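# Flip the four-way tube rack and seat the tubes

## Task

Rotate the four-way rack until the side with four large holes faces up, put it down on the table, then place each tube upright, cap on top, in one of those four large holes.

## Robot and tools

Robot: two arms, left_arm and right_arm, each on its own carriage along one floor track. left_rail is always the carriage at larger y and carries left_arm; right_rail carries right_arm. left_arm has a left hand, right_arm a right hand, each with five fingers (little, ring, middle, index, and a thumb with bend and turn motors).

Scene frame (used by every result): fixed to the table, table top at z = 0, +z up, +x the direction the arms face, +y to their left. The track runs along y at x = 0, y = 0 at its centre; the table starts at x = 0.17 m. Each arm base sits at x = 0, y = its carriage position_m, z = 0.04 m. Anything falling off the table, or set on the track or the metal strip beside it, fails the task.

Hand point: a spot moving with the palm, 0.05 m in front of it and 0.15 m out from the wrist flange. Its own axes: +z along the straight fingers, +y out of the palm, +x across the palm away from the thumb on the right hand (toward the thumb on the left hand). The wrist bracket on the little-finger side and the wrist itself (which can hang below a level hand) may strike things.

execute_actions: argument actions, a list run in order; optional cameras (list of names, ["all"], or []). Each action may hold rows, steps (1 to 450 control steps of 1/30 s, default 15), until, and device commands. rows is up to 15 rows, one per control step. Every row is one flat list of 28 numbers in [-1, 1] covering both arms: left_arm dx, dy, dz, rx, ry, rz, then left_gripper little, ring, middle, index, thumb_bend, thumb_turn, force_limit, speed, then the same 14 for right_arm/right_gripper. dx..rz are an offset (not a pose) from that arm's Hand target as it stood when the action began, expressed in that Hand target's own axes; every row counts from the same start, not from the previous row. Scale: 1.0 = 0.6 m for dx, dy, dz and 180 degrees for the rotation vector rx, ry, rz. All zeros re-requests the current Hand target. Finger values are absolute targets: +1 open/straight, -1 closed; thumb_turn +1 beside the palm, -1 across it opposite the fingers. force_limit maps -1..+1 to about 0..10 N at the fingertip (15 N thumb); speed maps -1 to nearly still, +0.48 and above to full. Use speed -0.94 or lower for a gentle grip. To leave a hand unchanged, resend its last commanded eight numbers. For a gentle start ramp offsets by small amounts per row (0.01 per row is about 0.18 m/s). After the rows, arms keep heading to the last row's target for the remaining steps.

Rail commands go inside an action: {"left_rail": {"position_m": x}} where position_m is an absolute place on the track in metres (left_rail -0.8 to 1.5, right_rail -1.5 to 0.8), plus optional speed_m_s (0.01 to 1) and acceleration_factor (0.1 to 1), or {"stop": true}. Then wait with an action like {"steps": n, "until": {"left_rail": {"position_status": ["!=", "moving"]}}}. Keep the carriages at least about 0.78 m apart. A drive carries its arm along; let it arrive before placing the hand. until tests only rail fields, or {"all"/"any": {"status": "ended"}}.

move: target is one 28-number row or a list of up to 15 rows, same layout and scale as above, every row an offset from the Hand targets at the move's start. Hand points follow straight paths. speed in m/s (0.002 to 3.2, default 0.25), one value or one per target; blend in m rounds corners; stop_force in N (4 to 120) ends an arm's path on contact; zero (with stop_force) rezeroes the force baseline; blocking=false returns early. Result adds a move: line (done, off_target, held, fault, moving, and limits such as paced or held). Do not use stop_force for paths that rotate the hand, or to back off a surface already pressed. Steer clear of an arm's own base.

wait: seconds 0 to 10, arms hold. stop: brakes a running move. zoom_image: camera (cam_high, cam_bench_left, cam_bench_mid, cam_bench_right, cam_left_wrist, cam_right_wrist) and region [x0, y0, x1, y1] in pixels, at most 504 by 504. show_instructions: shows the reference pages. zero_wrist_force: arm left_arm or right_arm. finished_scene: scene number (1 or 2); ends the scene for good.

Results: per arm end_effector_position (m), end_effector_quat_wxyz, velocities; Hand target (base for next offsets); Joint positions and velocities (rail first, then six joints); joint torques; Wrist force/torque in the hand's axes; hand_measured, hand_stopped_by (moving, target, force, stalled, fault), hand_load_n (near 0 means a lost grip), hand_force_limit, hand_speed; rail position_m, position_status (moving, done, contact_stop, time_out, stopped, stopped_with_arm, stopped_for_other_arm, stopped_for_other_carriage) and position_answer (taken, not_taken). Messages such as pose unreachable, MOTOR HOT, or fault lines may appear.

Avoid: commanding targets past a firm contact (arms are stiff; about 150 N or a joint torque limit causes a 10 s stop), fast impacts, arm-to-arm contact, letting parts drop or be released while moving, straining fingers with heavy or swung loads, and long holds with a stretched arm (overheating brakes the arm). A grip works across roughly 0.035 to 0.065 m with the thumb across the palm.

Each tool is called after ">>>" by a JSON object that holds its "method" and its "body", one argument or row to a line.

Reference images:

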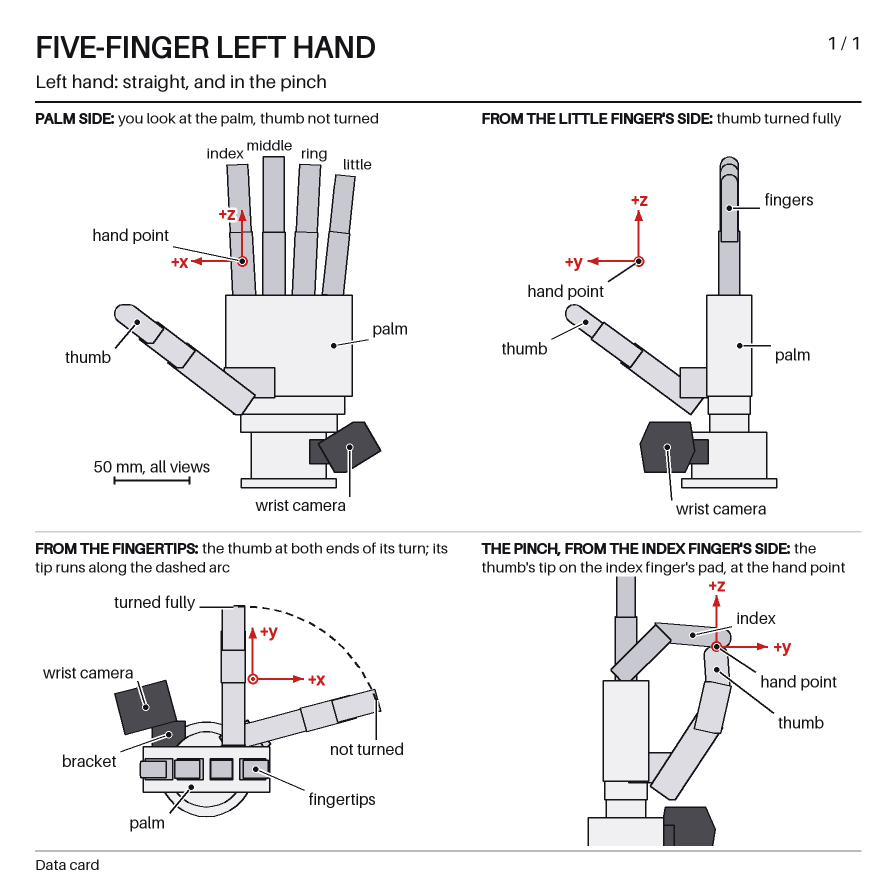

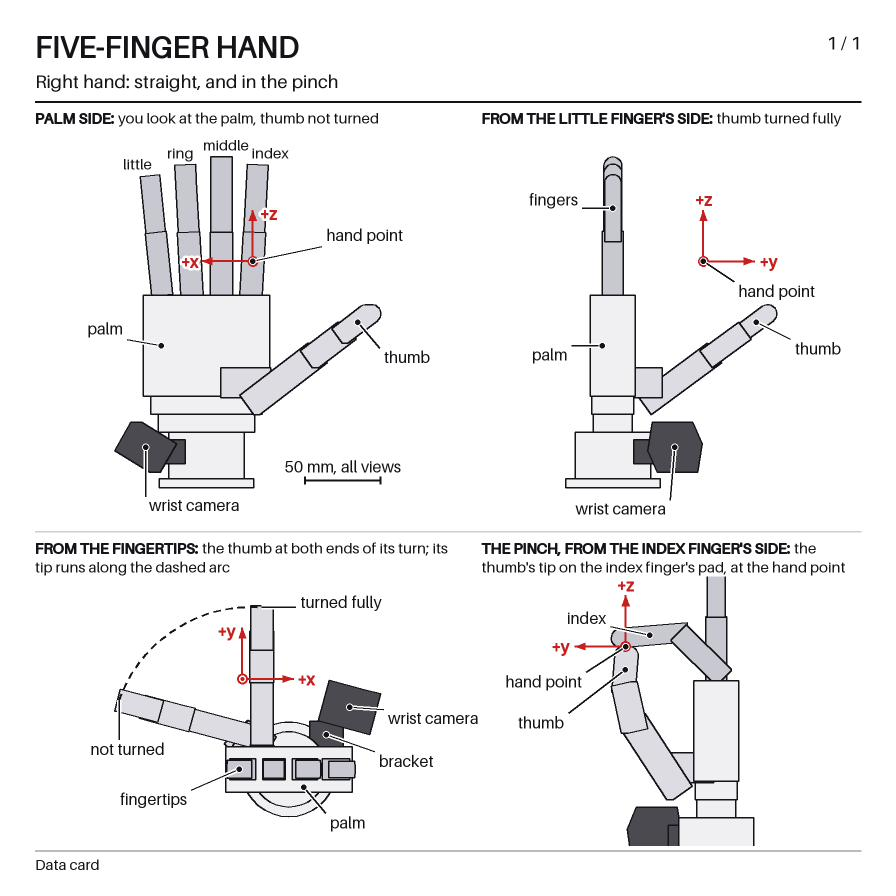

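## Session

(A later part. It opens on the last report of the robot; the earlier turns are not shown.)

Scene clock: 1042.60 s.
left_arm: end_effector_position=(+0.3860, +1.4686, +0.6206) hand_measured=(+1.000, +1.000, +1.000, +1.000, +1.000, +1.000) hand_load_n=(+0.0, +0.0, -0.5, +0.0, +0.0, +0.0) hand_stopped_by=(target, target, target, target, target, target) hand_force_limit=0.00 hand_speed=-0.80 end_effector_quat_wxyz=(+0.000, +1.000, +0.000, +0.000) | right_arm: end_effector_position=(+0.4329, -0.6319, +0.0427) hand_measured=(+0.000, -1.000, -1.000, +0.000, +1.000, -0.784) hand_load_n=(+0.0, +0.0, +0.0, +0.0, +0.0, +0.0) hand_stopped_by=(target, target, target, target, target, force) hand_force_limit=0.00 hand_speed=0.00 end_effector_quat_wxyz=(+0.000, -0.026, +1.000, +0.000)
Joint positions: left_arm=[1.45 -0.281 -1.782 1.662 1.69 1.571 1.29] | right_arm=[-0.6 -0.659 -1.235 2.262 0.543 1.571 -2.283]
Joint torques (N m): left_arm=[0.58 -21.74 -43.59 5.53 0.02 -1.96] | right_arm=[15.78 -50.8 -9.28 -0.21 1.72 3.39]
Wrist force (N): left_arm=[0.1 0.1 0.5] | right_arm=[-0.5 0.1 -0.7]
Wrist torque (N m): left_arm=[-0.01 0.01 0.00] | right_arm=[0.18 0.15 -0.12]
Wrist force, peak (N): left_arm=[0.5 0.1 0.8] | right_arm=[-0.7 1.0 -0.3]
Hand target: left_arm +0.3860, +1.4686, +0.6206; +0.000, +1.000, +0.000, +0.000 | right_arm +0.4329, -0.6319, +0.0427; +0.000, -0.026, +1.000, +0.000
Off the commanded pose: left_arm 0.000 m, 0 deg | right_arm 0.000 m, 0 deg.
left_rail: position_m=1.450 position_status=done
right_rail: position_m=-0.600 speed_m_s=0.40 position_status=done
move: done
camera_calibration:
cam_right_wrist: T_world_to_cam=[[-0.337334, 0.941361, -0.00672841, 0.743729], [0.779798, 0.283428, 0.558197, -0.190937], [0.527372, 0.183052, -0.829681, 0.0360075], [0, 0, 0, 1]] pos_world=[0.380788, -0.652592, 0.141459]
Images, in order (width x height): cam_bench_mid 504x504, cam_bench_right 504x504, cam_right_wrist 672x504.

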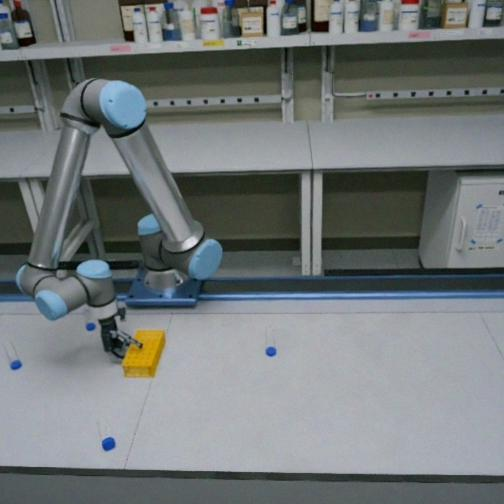

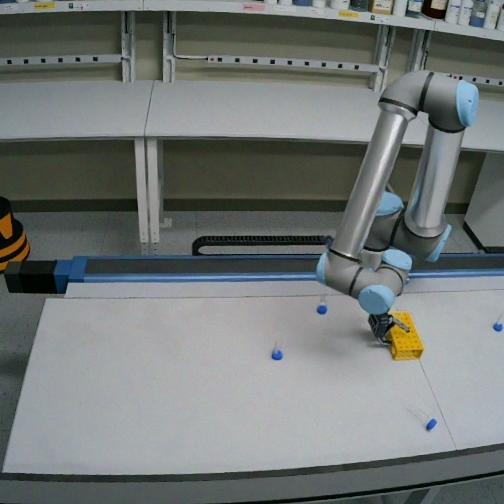

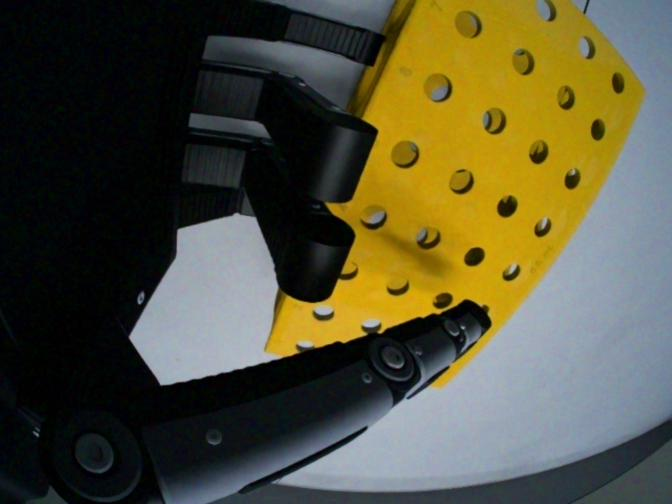

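>>> {"method": "move", "body": {
  "target": [0,0,0,0,0,0,1,1,1,1,1,1,0,-0.8,0,-0.08,0,0,0,0,-1,-1,-1,0,1,-0.8,0,0],
  "speed": 0.1,
  "cameras": ["cam_right_wrist", "cam_bench_right", "cam_bench_mid"]
}}

>>> {"method": "zoom_image", "body": {
  "camera": "cam_bench_mid",
  "region": [90, 310, 180, 390]
}}

>>> {"method": "zoom_image", "body": {
  "camera": "cam_bench_right",
  "region": [360, 300, 430, 370]
}}

>>> {"method": "zoom_image", "body": {
  "camera": "cam_right_wrist",
  "region": [180, 0, 480, 330]
}}

Scene clock: 1060.67 s.
left_arm: end_effector_position=(+0.3860, +1.4686, +0.6206) hand_measured=(+1.000, +1.000, +1.000, +1.000, +1.000, +1.000) hand_load_n=(+0.0, +0.0, +0.0, +0.0, +0.0, +0.0) hand_stopped_by=(target, target, target, target, target, target) hand_force_limit=0.00 hand_speed=-0.80 end_effector_quat_wxyz=(+0.000, +1.000, +0.000, +0.000) | right_arm: end_effector_position=(+0.4355, -0.6797, +0.0427) hand_measured=(-1.000, -1.000, -1.000, +0.000, +1.000, -0.784) hand_load_n=(+0.0, +0.0, +0.0, +0.0, +0.0, +0.0) hand_stopped_by=(target, target, target, target, target, force) hand_force_limit=0.00 hand_speed=0.00 end_effector_quat_wxyz=(+0.000, -0.026, +1.000, +0.000)
Joint positions: left_arm=[1.45 -0.281 -1.782 1.662 1.69 1.571 1.29] | right_arm=[-0.6 -0.749 -1.216 2.23 0.556 1.571 -2.373]
Joint torques (N m): left_arm=[0.63 -21.22 -42.43 5.51 0.11 -2.29] | right_arm=[-14.77 -33.36 -27.49 8.31 -1.63 -3.71]
Wrist force (N): left_arm=[0.2 -0.4 0.3] | right_arm=[-0.4 0.3 -0.6]
Wrist torque (N m): left_arm=[-0.08 -0.02 0.01] | right_arm=[0.17 0.09 0.17]
Wrist force, peak (N): left_arm=[0.0 0.1 1.1] | right_arm=[-0.6 1.2 -0.3]
Hand target: left_arm +0.3860, +1.4686, +0.6206; +0.000, +1.000, +0.000, +0.000 | right_arm +0.4355, -0.6799, +0.0427; +0.000, -0.026, +1.000, +0.000
Off the commanded pose: left_arm 0.000 m, 0 deg | right_arm 0.000 m, 0 deg.
left_rail: position_m=1.450 position_status=done
right_rail: position_m=-0.600 speed_m_s=0.40 position_status=done
move: done
camera_calibration:
cam_right_wrist: T_world_to_cam=[[-0.337334, 0.941361, -0.00672841, 0.789569], [0.779798, 0.283428, 0.558197, -0.179283], [0.527372, 0.183052, -0.829681, 0.043356], [0, 0, 0, 1]] pos_world=[0.383288, -0.700392, 0.141359]
Images, in order (width x height): cam_bench_mid 504x504, cam_bench_right 504x504, cam_right_wrist 672x504.

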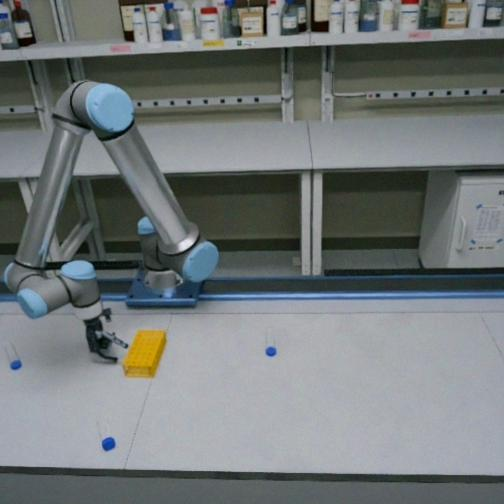

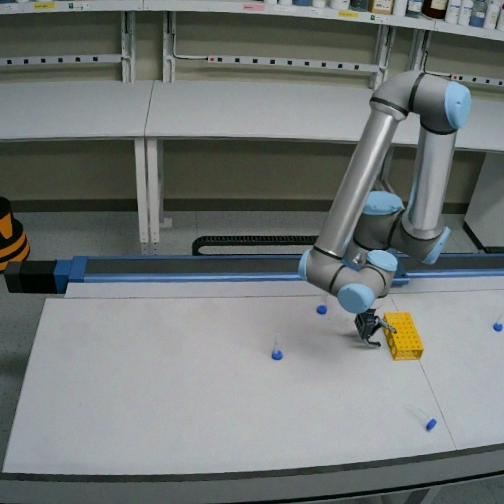

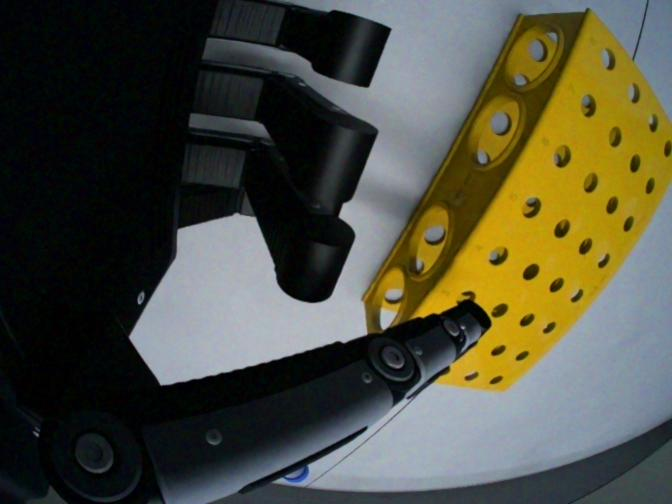

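Scaled by 5.600 from the camera's 504x504 image, which has a finer 720x720 frame.

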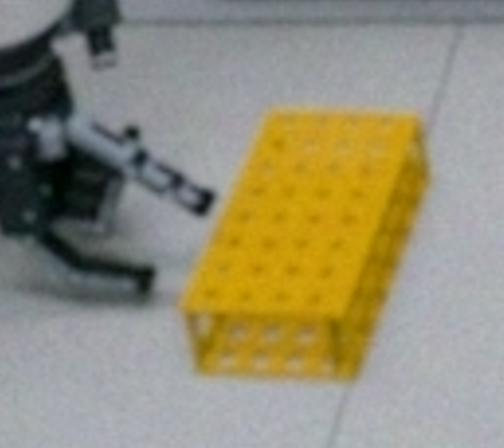

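Scaled by 7.200 from the camera's 504x504 image, which has a finer 720x720 frame.

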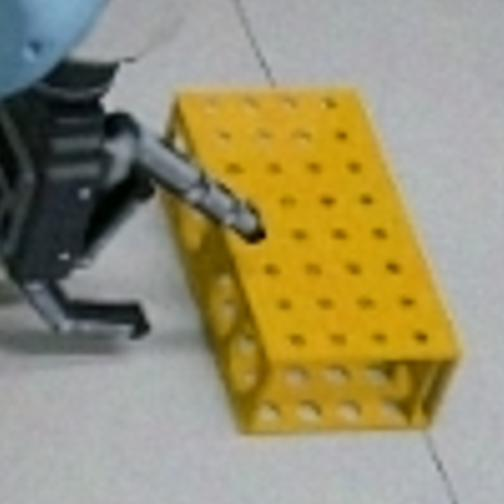

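Scaled by 1.527 from the camera's 672x504 image, which has a finer 960x720 frame.

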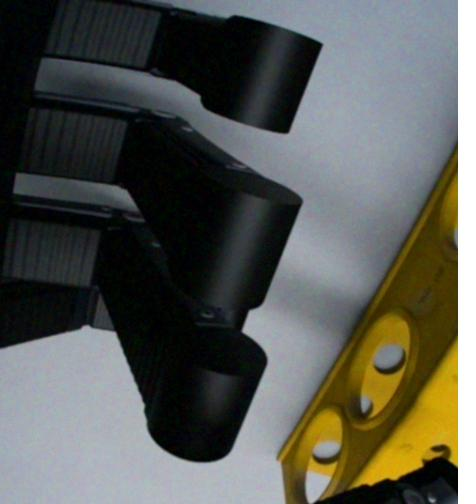

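>>> {"method": "zoom_image", "body": {
  "camera": "cam_bench_right",
  "region": [365, 320, 405, 365]
}}

>>> {"method": "zoom_image", "body": {
  "camera": "cam_bench_mid",
  "region": [90, 340, 140, 380]
}}

Scaled by 11.200 from the camera's 504x504 image, which has a finer 720x720 frame.

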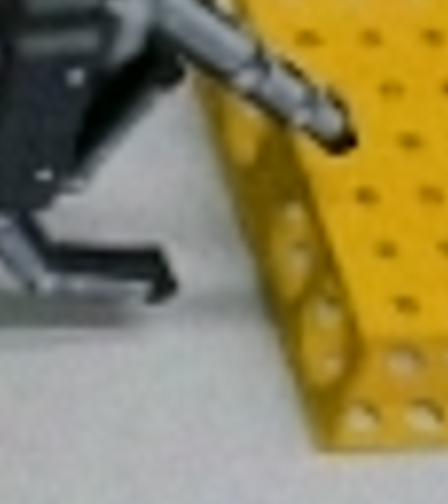

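Scaled by 10.080 from the camera's 504x504 image, which has a finer 720x720 frame.

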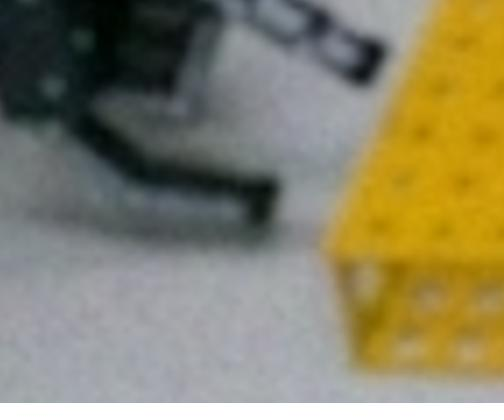

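>>> {"method": "move", "body": {
  "target": [0,0,0,0,0,0,1,1,1,1,1,1,0,-0.8,-0.005,0.095,-0.005,0,0,0,-1,-1,-1,0,1,-0.8,0,0],
  "speed": 0.05,
  "stop_force": 6,
  "cameras": ["cam_right_wrist", "cam_bench_right", "cam_bench_mid"]
}}

>>> {"method": "zoom_image", "body": {
  "camera": "cam_bench_mid",
  "region": [90, 310, 180, 390]
}}

>>> {"method": "zoom_image", "body": {
  "camera": "cam_bench_right",
  "region": [365, 320, 405, 365]
}}

Scene clock: 1134.20 s.
left_arm: end_effector_position=(+0.3860, +1.4686, +0.6206) hand_measured=(+1.000, +1.000, +1.000, +1.000, +1.000, +1.000) hand_load_n=(-0.5, +0.0, +0.0, +0.0, +0.0, +0.0) hand_stopped_by=(target, target, target, target, target, target) hand_force_limit=0.00 hand_speed=-0.80 end_effector_quat_wxyz=(+0.000, +1.000, +0.000, +0.000) | right_arm: end_effector_position=(+0.4354, -0.6227, +0.0457) hand_measured=(-1.000, -1.000, -1.000, +0.000, +1.000, -0.784) hand_load_n=(+0.0, +0.0, +0.0, +0.0, +0.0, +0.0) hand_stopped_by=(target, target, target, target, target, force) hand_force_limit=0.00 hand_speed=0.00 end_effector_quat_wxyz=(+0.000, -0.026, +1.000, +0.000)
Joint positions: left_arm=[1.45 -0.281 -1.782 1.662 1.69 1.571 1.29] | right_arm=[-0.6 -0.636 -1.239 2.26 0.55 1.571 -2.259]
Joint torques (N m): left_arm=[1.29 -20.24 -43.06 5.83 0.17 -2.14] | right_arm=[15.68 -50.12 -10.13 0.52 1.54 3.58]
Wrist force (N): left_arm=[-0.1 0.2 0.1] | right_arm=[-0.7 0.2 -0.6]
Wrist torque (N m): left_arm=[0.02 0.01 -0.02] | right_arm=[0.15 0.15 -0.11]
Wrist force, peak (N): left_arm=[0.5 0.1 0.8] | right_arm=[-0.3 0.9 -0.7]
Hand target: left_arm +0.3860, +1.4686, +0.6206; +0.000, +1.000, +0.000, +0.000 | right_arm +0.4354, -0.6227, +0.0457; +0.000, -0.026, +1.000, +0.000
Off the commanded pose: left_arm 0.000 m, 0 deg | right_arm 0.000 m, 0 deg.
left_rail: position_m=1.450 position_status=done
right_rail: position_m=-0.600 speed_m_s=0.40 position_status=done
move: done
camera_calibration:
cam_right_wrist: T_world_to_cam=[[-0.337334, 0.941361, -0.00672841, 0.735932], [0.779798, 0.283428, 0.558197, -0.197168], [0.527372, 0.183052, -0.829681, 0.0354941], [0, 0, 0, 1]] pos_world=[0.383288, -0.643392, 0.144459]
Images, in order (width x height): cam_bench_mid 504x504, cam_bench_right 504x504, cam_right_wrist 672x504.

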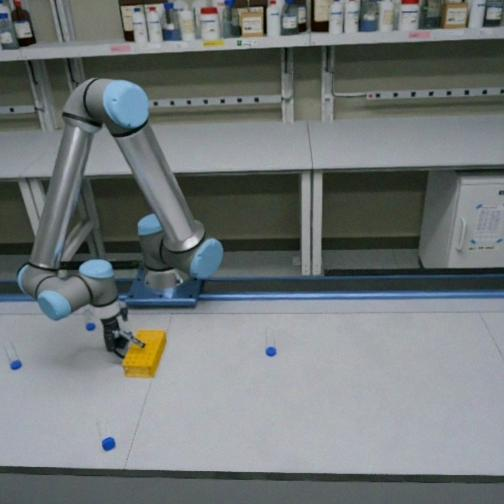

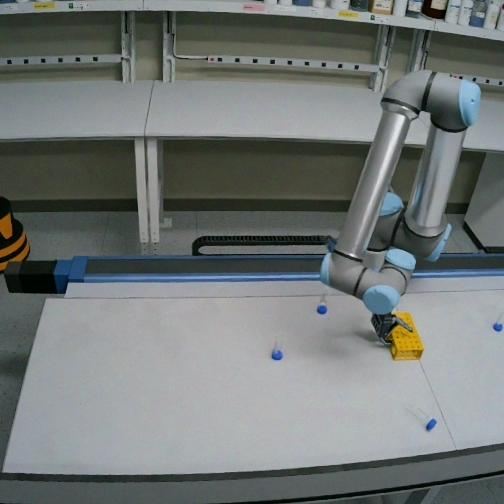

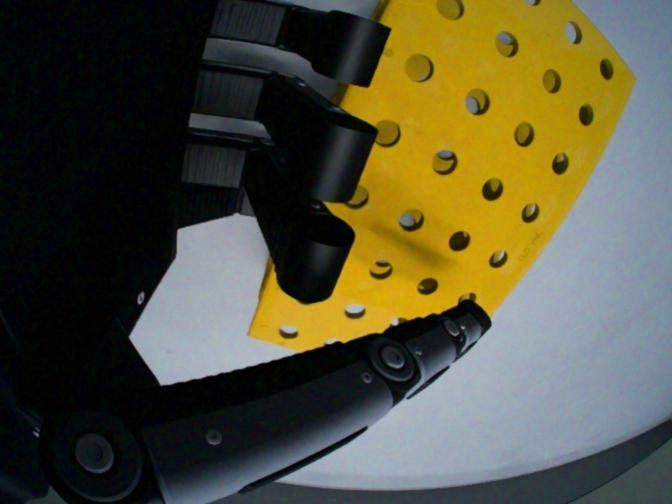

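Scaled by 5.600 from the camera's 504x504 image, which has a finer 720x720 frame.

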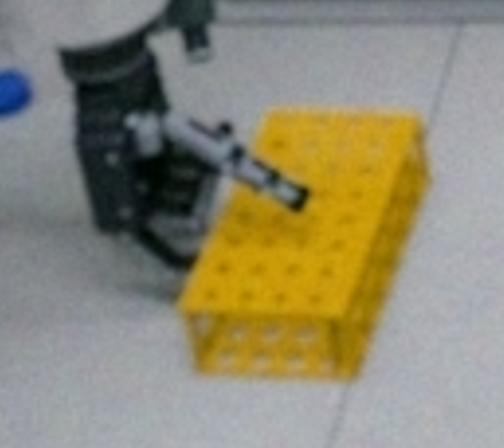

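Scaled by 11.200 from the camera's 504x504 image, which has a finer 720x720 frame.

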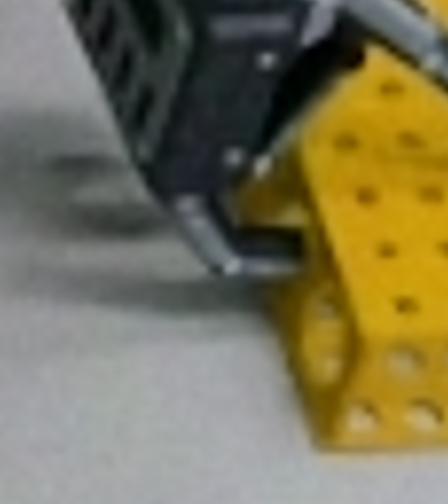

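>>> {"method": "execute_actions", "body": {
  "actions": [
    {"rows": [[0,0,0,0,0,0,1,1,1,1,1,1,0,-0.8,0,0,0,0,0,0,-1,-1,-1,0,-0.4,-0.8,-0.5,-0.7]], "steps": 60}
  ]
}}

>>> {"method": "wait", "body": {
  "seconds": 1.5,
  "cameras": ["cam_right_wrist", "cam_bench_right", "cam_bench_mid"]
}}

Scene clock: 1143.30 s.
left_arm: end_effector_position=(+0.3860, +1.4686, +0.6206) hand_measured=(+1.000, +1.000, +1.000, +1.000, +1.000, +1.000) hand_load_n=(+0.0, +0.0, +0.0, +0.0, +0.0, +0.0) hand_stopped_by=(target, target, target, target, target, target) hand_force_limit=0.00 hand_speed=-0.80 end_effector_quat_wxyz=(+0.000, +1.000, +0.000, +0.000) | right_arm: end_effector_position=(+0.4354, -0.6228, +0.0457) hand_measured=(-1.000, -1.000, -1.000, +0.000, +0.376, -0.784) hand_load_n=(+0.0, +0.0, -1.0, +0.0, +4.0, +3.0) hand_stopped_by=(target, target, target, target, force, force) hand_force_limit=-0.50 hand_speed=-0.70 end_effector_quat_wxyz=(+0.000, -0.026, +1.000, +0.000)
Joint positions: left_arm=[1.45 -0.281 -1.782 1.662 1.69 1.571 1.29] | right_arm=[-0.6 -0.636 -1.239 2.26 0.55 1.571 -2.259]
Joint torques (N m): left_arm=[1.09 -22.79 -42.45 5.68 0.27 -2.52] | right_arm=[13.3 -48.67 -9.96 4.03 1.74 2.92]
Wrist force (N): left_arm=[0.5 0.0 0.5] | right_arm=[-0.6 1.1 -3.9]
Wrist torque (N m): left_arm=[-0.03 -0.06 0.02] | right_arm=[0.15 0.16 -0.09]
Wrist force, peak (N): left_arm=[0.7 -0.2 0.5] | right_arm=[-0.2 0.9 -4.3]
Hand target: left_arm +0.3860, +1.4686, +0.6206; +0.000, +1.000, +0.000, +0.000 | right_arm +0.4354, -0.6228, +0.0457; +0.000, -0.026, +1.000, +0.000
Off the commanded pose: left_arm 0.000 m, 0 deg | right_arm 0.000 m, 0 deg.
left_rail: position_m=1.450 position_status=done
right_rail: position_m=-0.600 speed_m_s=0.40 position_status=done

Scene clock: 1144.80 s.
left_arm: end_effector_position=(+0.3860, +1.4686, +0.6206) hand_measured=(+1.000, +1.000, +1.000, +1.000, +1.000, +1.000) hand_load_n=(+0.0, +0.0, +0.0, +0.0, +0.0, +0.0) hand_stopped_by=(target, target, target, target, target, target) hand_force_limit=0.00 hand_speed=-0.80 end_effector_quat_wxyz=(+0.000, +1.000, +0.000, +0.000) | right_arm: end_effector_position=(+0.4354, -0.6228, +0.0457) hand_measured=(-1.000, -1.000, -1.000, +0.000, +0.376, -0.784) hand_load_n=(+0.0, +0.0, -1.0, +0.0, +4.0, +3.0) hand_stopped_by=(target, target, target, target, force, force) hand_force_limit=-0.50 hand_speed=-0.70 end_effector_quat_wxyz=(+0.000, -0.026, +1.000, +0.000)
Joint positions: left_arm=[1.45 -0.281 -1.782 1.662 1.69 1.571 1.29] | right_arm=[-0.6 -0.636 -1.239 2.26 0.55 1.571 -2.259]
Joint torques (N m): left_arm=[0.64 -22.51 -42.02 5.97 -0.14 -2.38] | right_arm=[11.98 -40.91 -9.66 5 1.5 3.18]
Wrist force (N): left_arm=[0.6 -0.1 0.3] | right_arm=[-0.3 0.4 -4.0]
Wrist torque (N m): left_arm=[-0.03 -0.08 0.02] | right_arm=[0.06 0.12 -0.09]
Wrist force, peak (N): left_arm=[0.0 0.3 1.0] | right_arm=[-0.2 0.7 -4.3]
Hand target: left_arm +0.3860, +1.4686, +0.6206; +0.000, +1.000, +0.000, +0.000 | right_arm +0.4354, -0.6228, +0.0457; +0.000, -0.026, +1.000, +0.000
Off the commanded pose: left_arm 0.000 m, 0 deg | right_arm 0.000 m, 0 deg.
left_rail: position_m=1.450 position_status=done
right_rail: position_m=-0.600 speed_m_s=0.40 position_status=done
wait: 1.50 s
camera_calibration:
cam_right_wrist: T_world_to_cam=[[-0.337334, 0.941361, -0.00672841, 0.735932], [0.779798, 0.283428, 0.558197, -0.197168], [0.527372, 0.183052, -0.829681, 0.0354941], [0, 0, 0, 1]] pos_world=[0.383288, -0.643392, 0.144459]
Images, in order (width x height): cam_bench_mid 504x504, cam_bench_right 504x504, cam_right_wrist 672x504.

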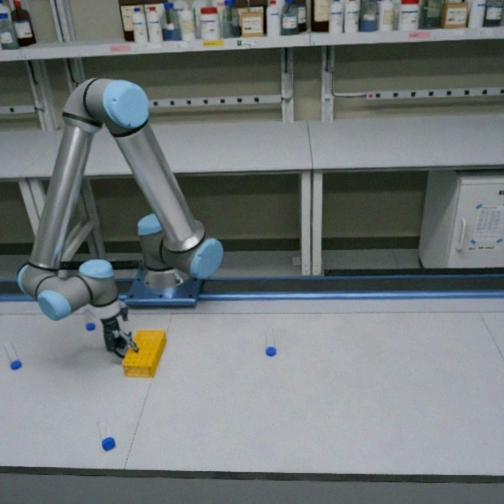

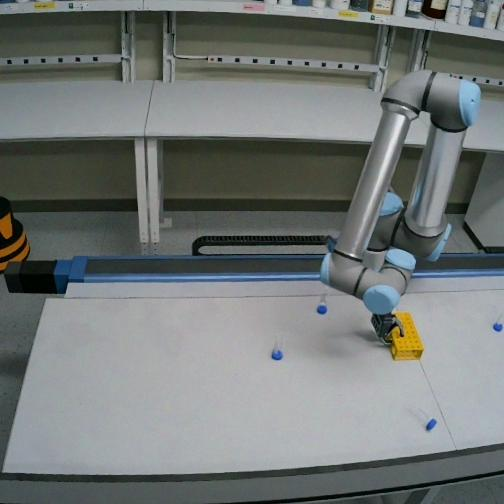

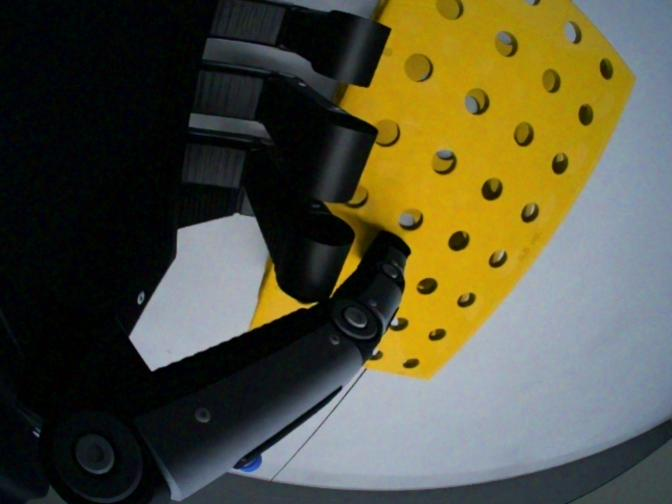

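>>> {"method": "execute_actions", "body": {
  "actions": [
    {"rows": [[0,0,0,0,0,0,1,1,1,1,1,1,0,-0.8,0,0,0,0,0,0,-1,-1,-1,-0.5,-0.4,-0.8,-0.4,-0.8]], "steps": 75}
  ],
  "cameras": ["cam_right_wrist", "cam_bench_right", "cam_bench_mid"]
}}

>>> {"method": "zoom_image", "body": {
  "camera": "cam_bench_mid",
  "region": [90, 310, 180, 390]
}}

>>> {"method": "zoom_image", "body": {
  "camera": "cam_bench_right",
  "region": [360, 300, 430, 370]
}}

Scene clock: 1155.47 s.
left_arm: end_effector_position=(+0.3860, +1.4686, +0.6206) hand_measured=(+1.000, +1.000, +1.000, +1.000, +1.000, +1.000) hand_load_n=(-0.5, +0.0, +0.0, +0.0, +0.0, +0.0) hand_stopped_by=(target, target, target, target, target, target) hand_force_limit=0.00 hand_speed=-0.80 end_effector_quat_wxyz=(+0.000, +1.000, +0.000, +0.000) | right_arm: end_effector_position=(+0.4354, -0.6228, +0.0457) hand_measured=(-1.000, -1.000, -1.000, -0.126, +0.376, -0.784) hand_load_n=(+0.0, +0.5, -1.0, +5.0, +5.0, +3.0) hand_stopped_by=(target, target, target, force, force, force) hand_force_limit=-0.40 hand_speed=-0.80 end_effector_quat_wxyz=(+0.000, -0.026, +1.000, +0.000)
Joint positions: left_arm=[1.45 -0.281 -1.782 1.662 1.69 1.571 1.29] | right_arm=[-0.6 -0.636 -1.239 2.26 0.55 1.571 -2.259]
Joint torques (N m): left_arm=[0.04 -22.05 -42.69 5.79 0.66 -2.91] | right_arm=[7.47 -39.66 -9.9 6.2 1.81 2.86]
Wrist force (N): left_arm=[0.1 0.3 0.4] | right_arm=[-0.6 0.3 -2.9]
Wrist torque (N m): left_arm=[0.01 -0.01 -0.01] | right_arm=[-0.07 0.22 -0.10]
Wrist force, peak (N): left_arm=[0.1 0.6 0.9] | right_arm=[-0.7 0.8 -4.4]
Hand target: left_arm +0.3860, +1.4686, +0.6206; +0.000, +1.000, +0.000, +0.000 | right_arm +0.4354, -0.6228, +0.0457; +0.000, -0.026, +1.000, +0.000
Off the commanded pose: left_arm 0.000 m, 0 deg | right_arm 0.000 m, 0 deg.
left_rail: position_m=1.450 position_status=done
right_rail: position_m=-0.600 speed_m_s=0.40 position_status=done
camera_calibration:
cam_right_wrist: T_world_to_cam=[[-0.337334, 0.941361, -0.00672841, 0.735932], [0.779798, 0.283428, 0.558197, -0.197168], [0.527372, 0.183052, -0.829681, 0.0354941], [0, 0, 0, 1]] pos_world=[0.383288, -0.643392, 0.144459]
Images, in order (width x height): cam_bench_mid 504x504, cam_bench_right 504x504, cam_right_wrist 672x504.

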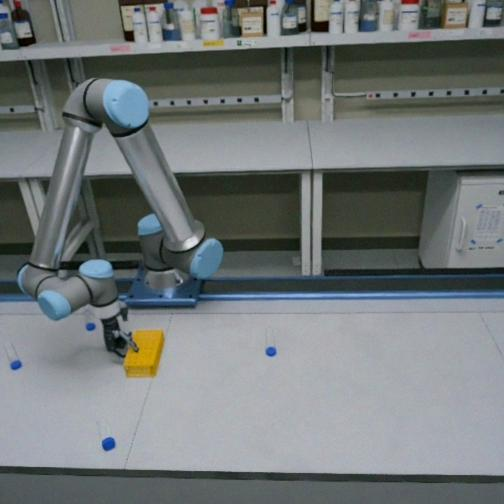

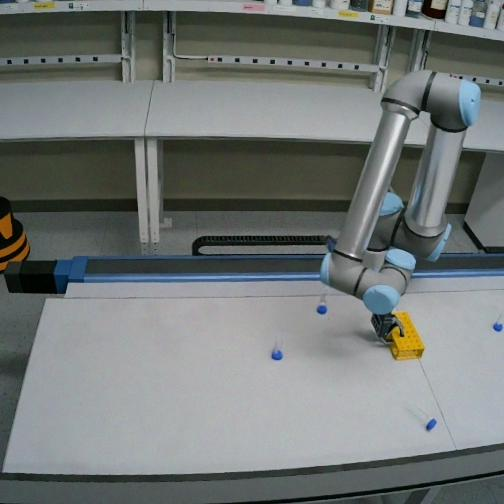

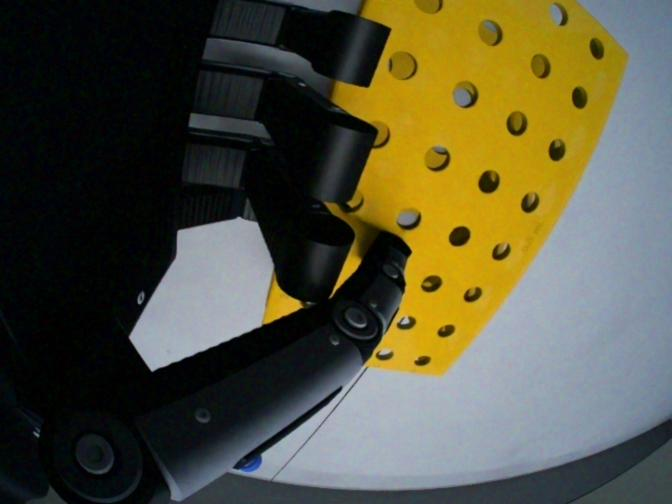

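Scaled by 5.600 from the camera's 504x504 image, which has a finer 720x720 frame.

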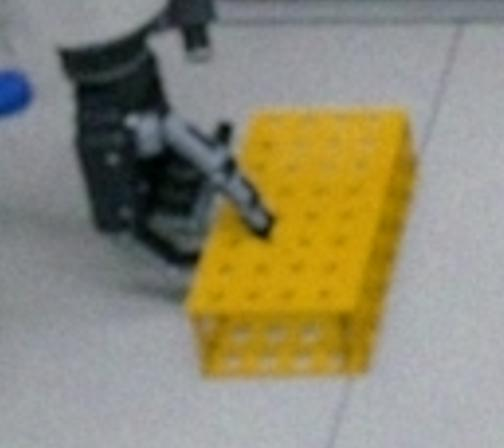

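Scaled by 7.200 from the camera's 504x504 image, which has a finer 720x720 frame.

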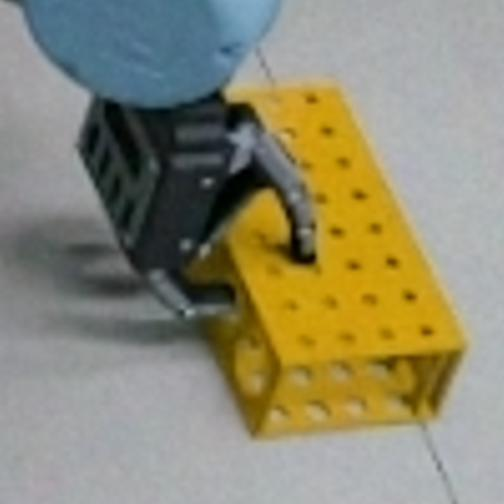

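>>> {"method": "move", "body": {
  "target": [0,0,0,0,0,0,1,1,1,1,1,1,0,-0.8,0,0.024,-0.0305,0.0833,0,0,-1,-1,-1,-0.5,-0.4,-0.8,-0.4,-0.8],
  "speed": 0.05,
  "cameras": ["cam_right_wrist", "cam_bench_right", "cam_bench_mid"]
}}

>>> {"method": "zoom_image", "body": {
  "camera": "cam_bench_right",
  "region": [360, 290, 440, 370]
}}

Scene clock: 1181.67 s.
left_arm: end_effector_position=(+0.3860, +1.4686, +0.6206) hand_measured=(+1.000, +1.000, +1.000, +1.000, +1.000, +1.000) hand_load_n=(+0.0, +0.0, +0.0, +0.0, +0.0, +0.0) hand_stopped_by=(target, target, target, target, target, target) hand_force_limit=0.00 hand_speed=-0.80 end_effector_quat_wxyz=(+0.000, +1.000, +0.000, +0.000) | right_arm: end_effector_position=(+0.4346, -0.6084, +0.0639) hand_measured=(-1.000, -1.000, -1.000, -0.126, +0.376, -0.784) hand_load_n=(+0.0, +0.0, -1.0, +6.5, +4.5, +3.0) hand_stopped_by=(target, target, target, force, force, force) hand_force_limit=-0.40 hand_speed=-0.80 end_effector_quat_wxyz=(+0.003, -0.026, +0.991, -0.130)
Joint positions: left_arm=[1.45 -0.281 -1.782 1.662 1.69 1.571 1.29] | right_arm=[-0.6 -0.444 -1.328 2.272 0.5 1.8 -2.083]
Joint torques (N m): left_arm=[1.5 -20.02 -42.96 6.18 0.27 -2.95] | right_arm=[13.48 -45.27 -27.43 -0.64 2.69 3.35]
Wrist force (N): left_arm=[-0.1 0.0 0.5] | right_arm=[-1.7 -0.8 -5.5]
Wrist torque (N m): left_arm=[-0.03 0.02 -0.02] | right_arm=[-0.30 0.26 -0.10]
Wrist force, peak (N): left_arm=[0.1 0.1 1.0] | right_arm=[-0.7 -2.2 -6.7]
Hand target: left_arm +0.3860, +1.4686, +0.6206; +0.000, +1.000, +0.000, +0.000 | right_arm +0.4347, -0.6084, +0.0640; +0.003, -0.026, +0.991, -0.130
Off the commanded pose: left_arm 0.000 m, 0 deg | right_arm 0.000 m, 0 deg.
left_rail: position_m=1.450 position_status=done
right_rail: position_m=-0.600 speed_m_s=0.40 position_status=done
move: done
camera_calibration:
cam_right_wrist: T_world_to_cam=[[-0.335507, 0.907163, -0.253948, 0.716474], [0.772669, 0.419211, 0.476701, -0.119824], [0.538903, -0.0362808, -0.841586, -0.0892433], [0, 0, 0, 1]] pos_world=[0.38106, -0.602965, 0.163961]
Images, in order (width x height): cam_bench_mid 504x504, cam_bench_right 504x504, cam_right_wrist 672x504.

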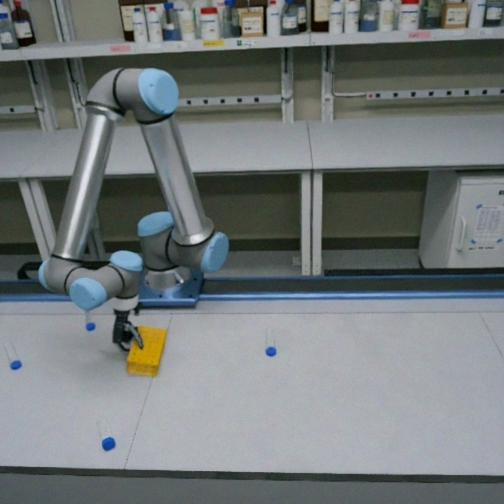

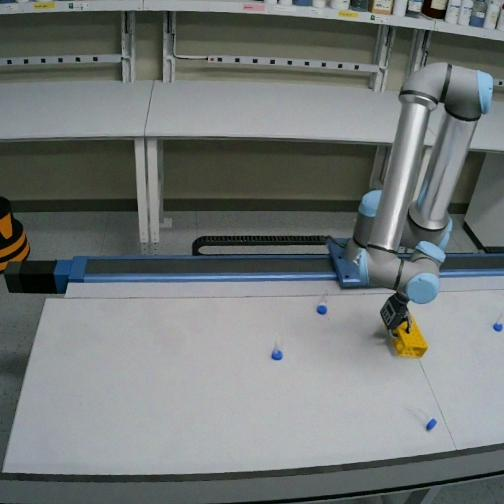

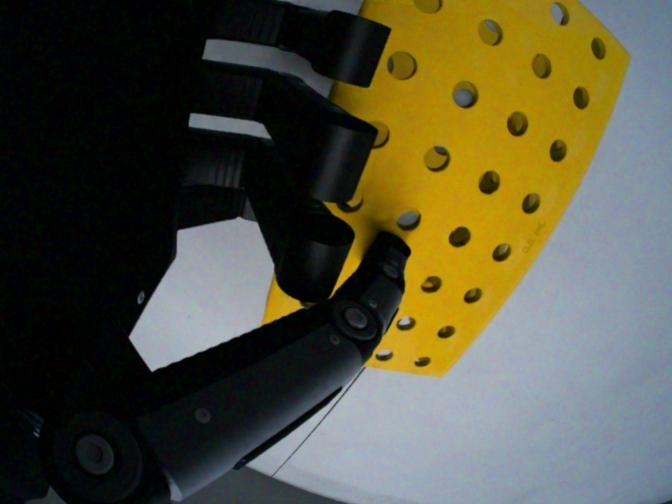

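Scaled by 6.300 from the camera's 504x504 image, which has a finer 720x720 frame.

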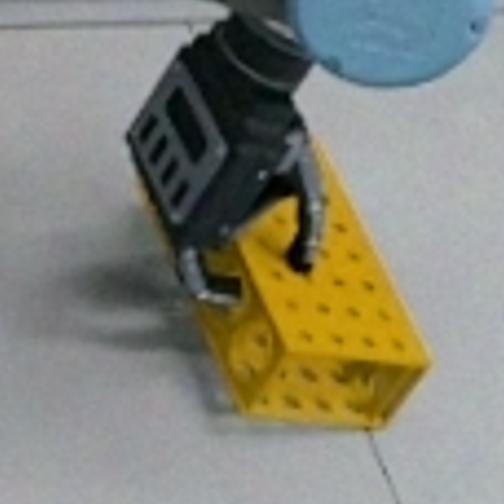

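>>> {"method": "move", "body": {
  "target": [
    [0,0,0,0,0,0,1,1,1,1,1,1,0,-0.8,0.0033,-0.0928,-0.089,0.1667,0,0,-1,-1,-1,-0.5,-0.4,-0.8,-0.4,-0.8],
    [0,0,0,0,0,0,1,1,1,1,1,1,0,-0.8,0.008,-0.176,-0.0668,0.4167,0,0,-1,-1,-1,-0.5,-0.4,-0.8,-0.4,-0.8]
  ],
  "speed": 0.12,
  "blend": 0.02,
  "cameras": ["cam_right_wrist", "cam_bench_right", "cam_bench_mid"]
}}

>>> {"method": "zoom_image", "body": {
  "camera": "cam_bench_right",
  "region": [340, 250, 460, 370]
}}

>>> {"method": "zoom_image", "body": {
  "camera": "cam_bench_mid",
  "region": [70, 270, 190, 390]
}}

Scene clock: 1214.03 s.
left_arm: end_effector_position=(+0.3860, +1.4686, +0.6206) hand_measured=(+1.000, +1.000, +1.000, +1.000, +1.000, +1.000) hand_load_n=(+0.0, +0.0, +0.0, +0.0, +0.0, +0.0) hand_stopped_by=(target, target, target, target, target, target) hand_force_limit=0.00 hand_speed=-0.80 end_effector_quat_wxyz=(+0.000, +1.000, +0.000, +0.000) | right_arm: end_effector_position=(+0.4349, -0.6990, +0.1301) hand_measured=(-1.000, -1.000, -1.000, -0.126, +0.376, -0.784) hand_load_n=(+0.0, +0.0, -1.0, +0.0, +2.0, +3.0) hand_stopped_by=(target, target, target, force, force, force) hand_force_limit=-0.40 hand_speed=-0.80 end_effector_quat_wxyz=(+0.003, -0.003, +0.717, -0.697)
Joint positions: left_arm=[1.45 -0.281 -1.782 1.662 1.69 1.571 1.29] | right_arm=[-0.6 -0.02 -1.193 2.293 -0.292 3.102 -2.334]
Joint torques (N m): left_arm=[2.22 -21.24 -41.94 6.41 0.16 -2.57] | right_arm=[-15.18 -51.07 -8.7 -1 -0.28 -3.4]
Wrist force (N): left_arm=[0.3 0.2 0.0] | right_arm=[-0.5 2.3 -2.4]
Wrist torque (N m): left_arm=[0.02 -0.05 0.00] | right_arm=[0.36 0.26 0.25]
Wrist force, peak (N): left_arm=[0.7 0.7 0.2] | right_arm=[-1.3 -1.1 -5.6]
Hand target: left_arm +0.3860, +1.4686, +0.6206; +0.000, +1.000, +0.000, +0.000 | right_arm +0.4347, -0.7002, +0.1300; +0.019, -0.019, +0.707, -0.707
Off the commanded pose: left_arm 0.000 m, 0 deg | right_arm 0.001 m, 3 deg.
left_rail: position_m=1.450 position_status=done
right_rail: position_m=-0.600 speed_m_s=0.40 position_status=done
move: off_target (right_arm)
camera_calibration:
cam_right_wrist: T_world_to_cam=[[-0.28695, 0.0187181, -0.957763, 0.265023], [0.789494, 0.570879, -0.225379, 0.0764345], [0.542548, -0.820821, -0.178592, -0.673226], [0, 0, 0, 1]] pos_world=[0.380961, -0.601193, 0.150824]
Images, in order (width x height): cam_bench_mid 504x504, cam_bench_right 504x504, cam_right_wrist 672x504.

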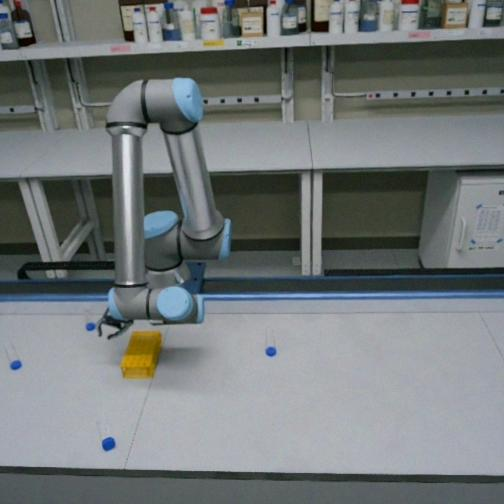

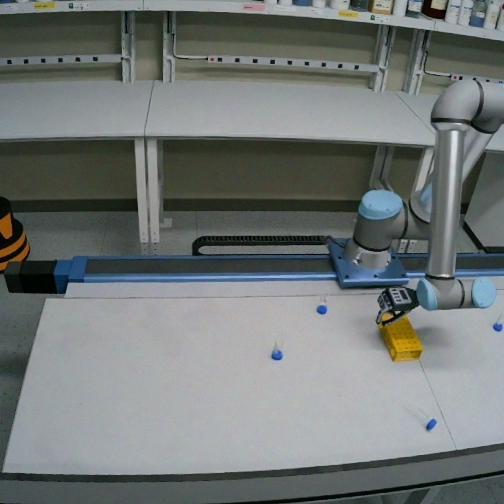

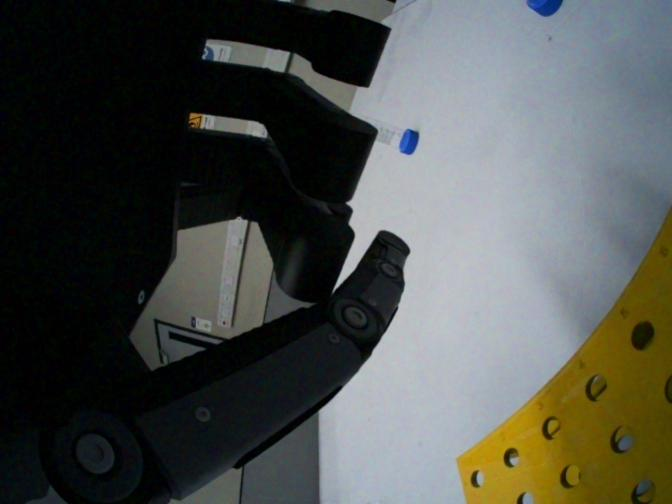

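Scaled by 4.200 from the camera's 504x504 image, which has a finer 720x720 frame.

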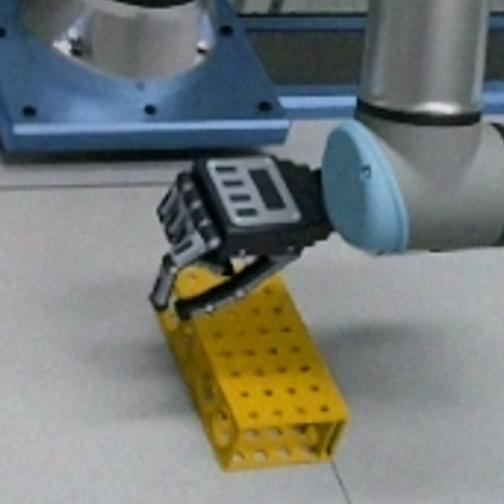

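Scaled by 4.200 from the camera's 504x504 image, which has a finer 720x720 frame.

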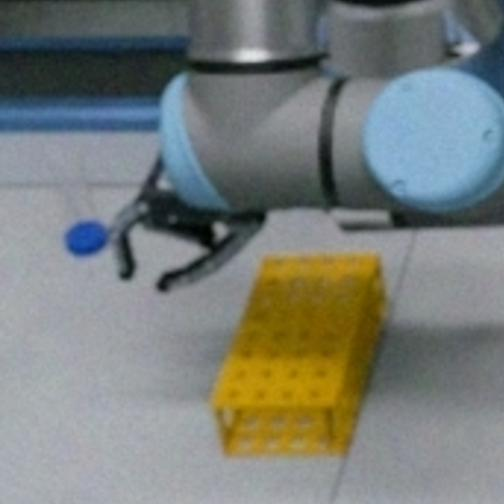

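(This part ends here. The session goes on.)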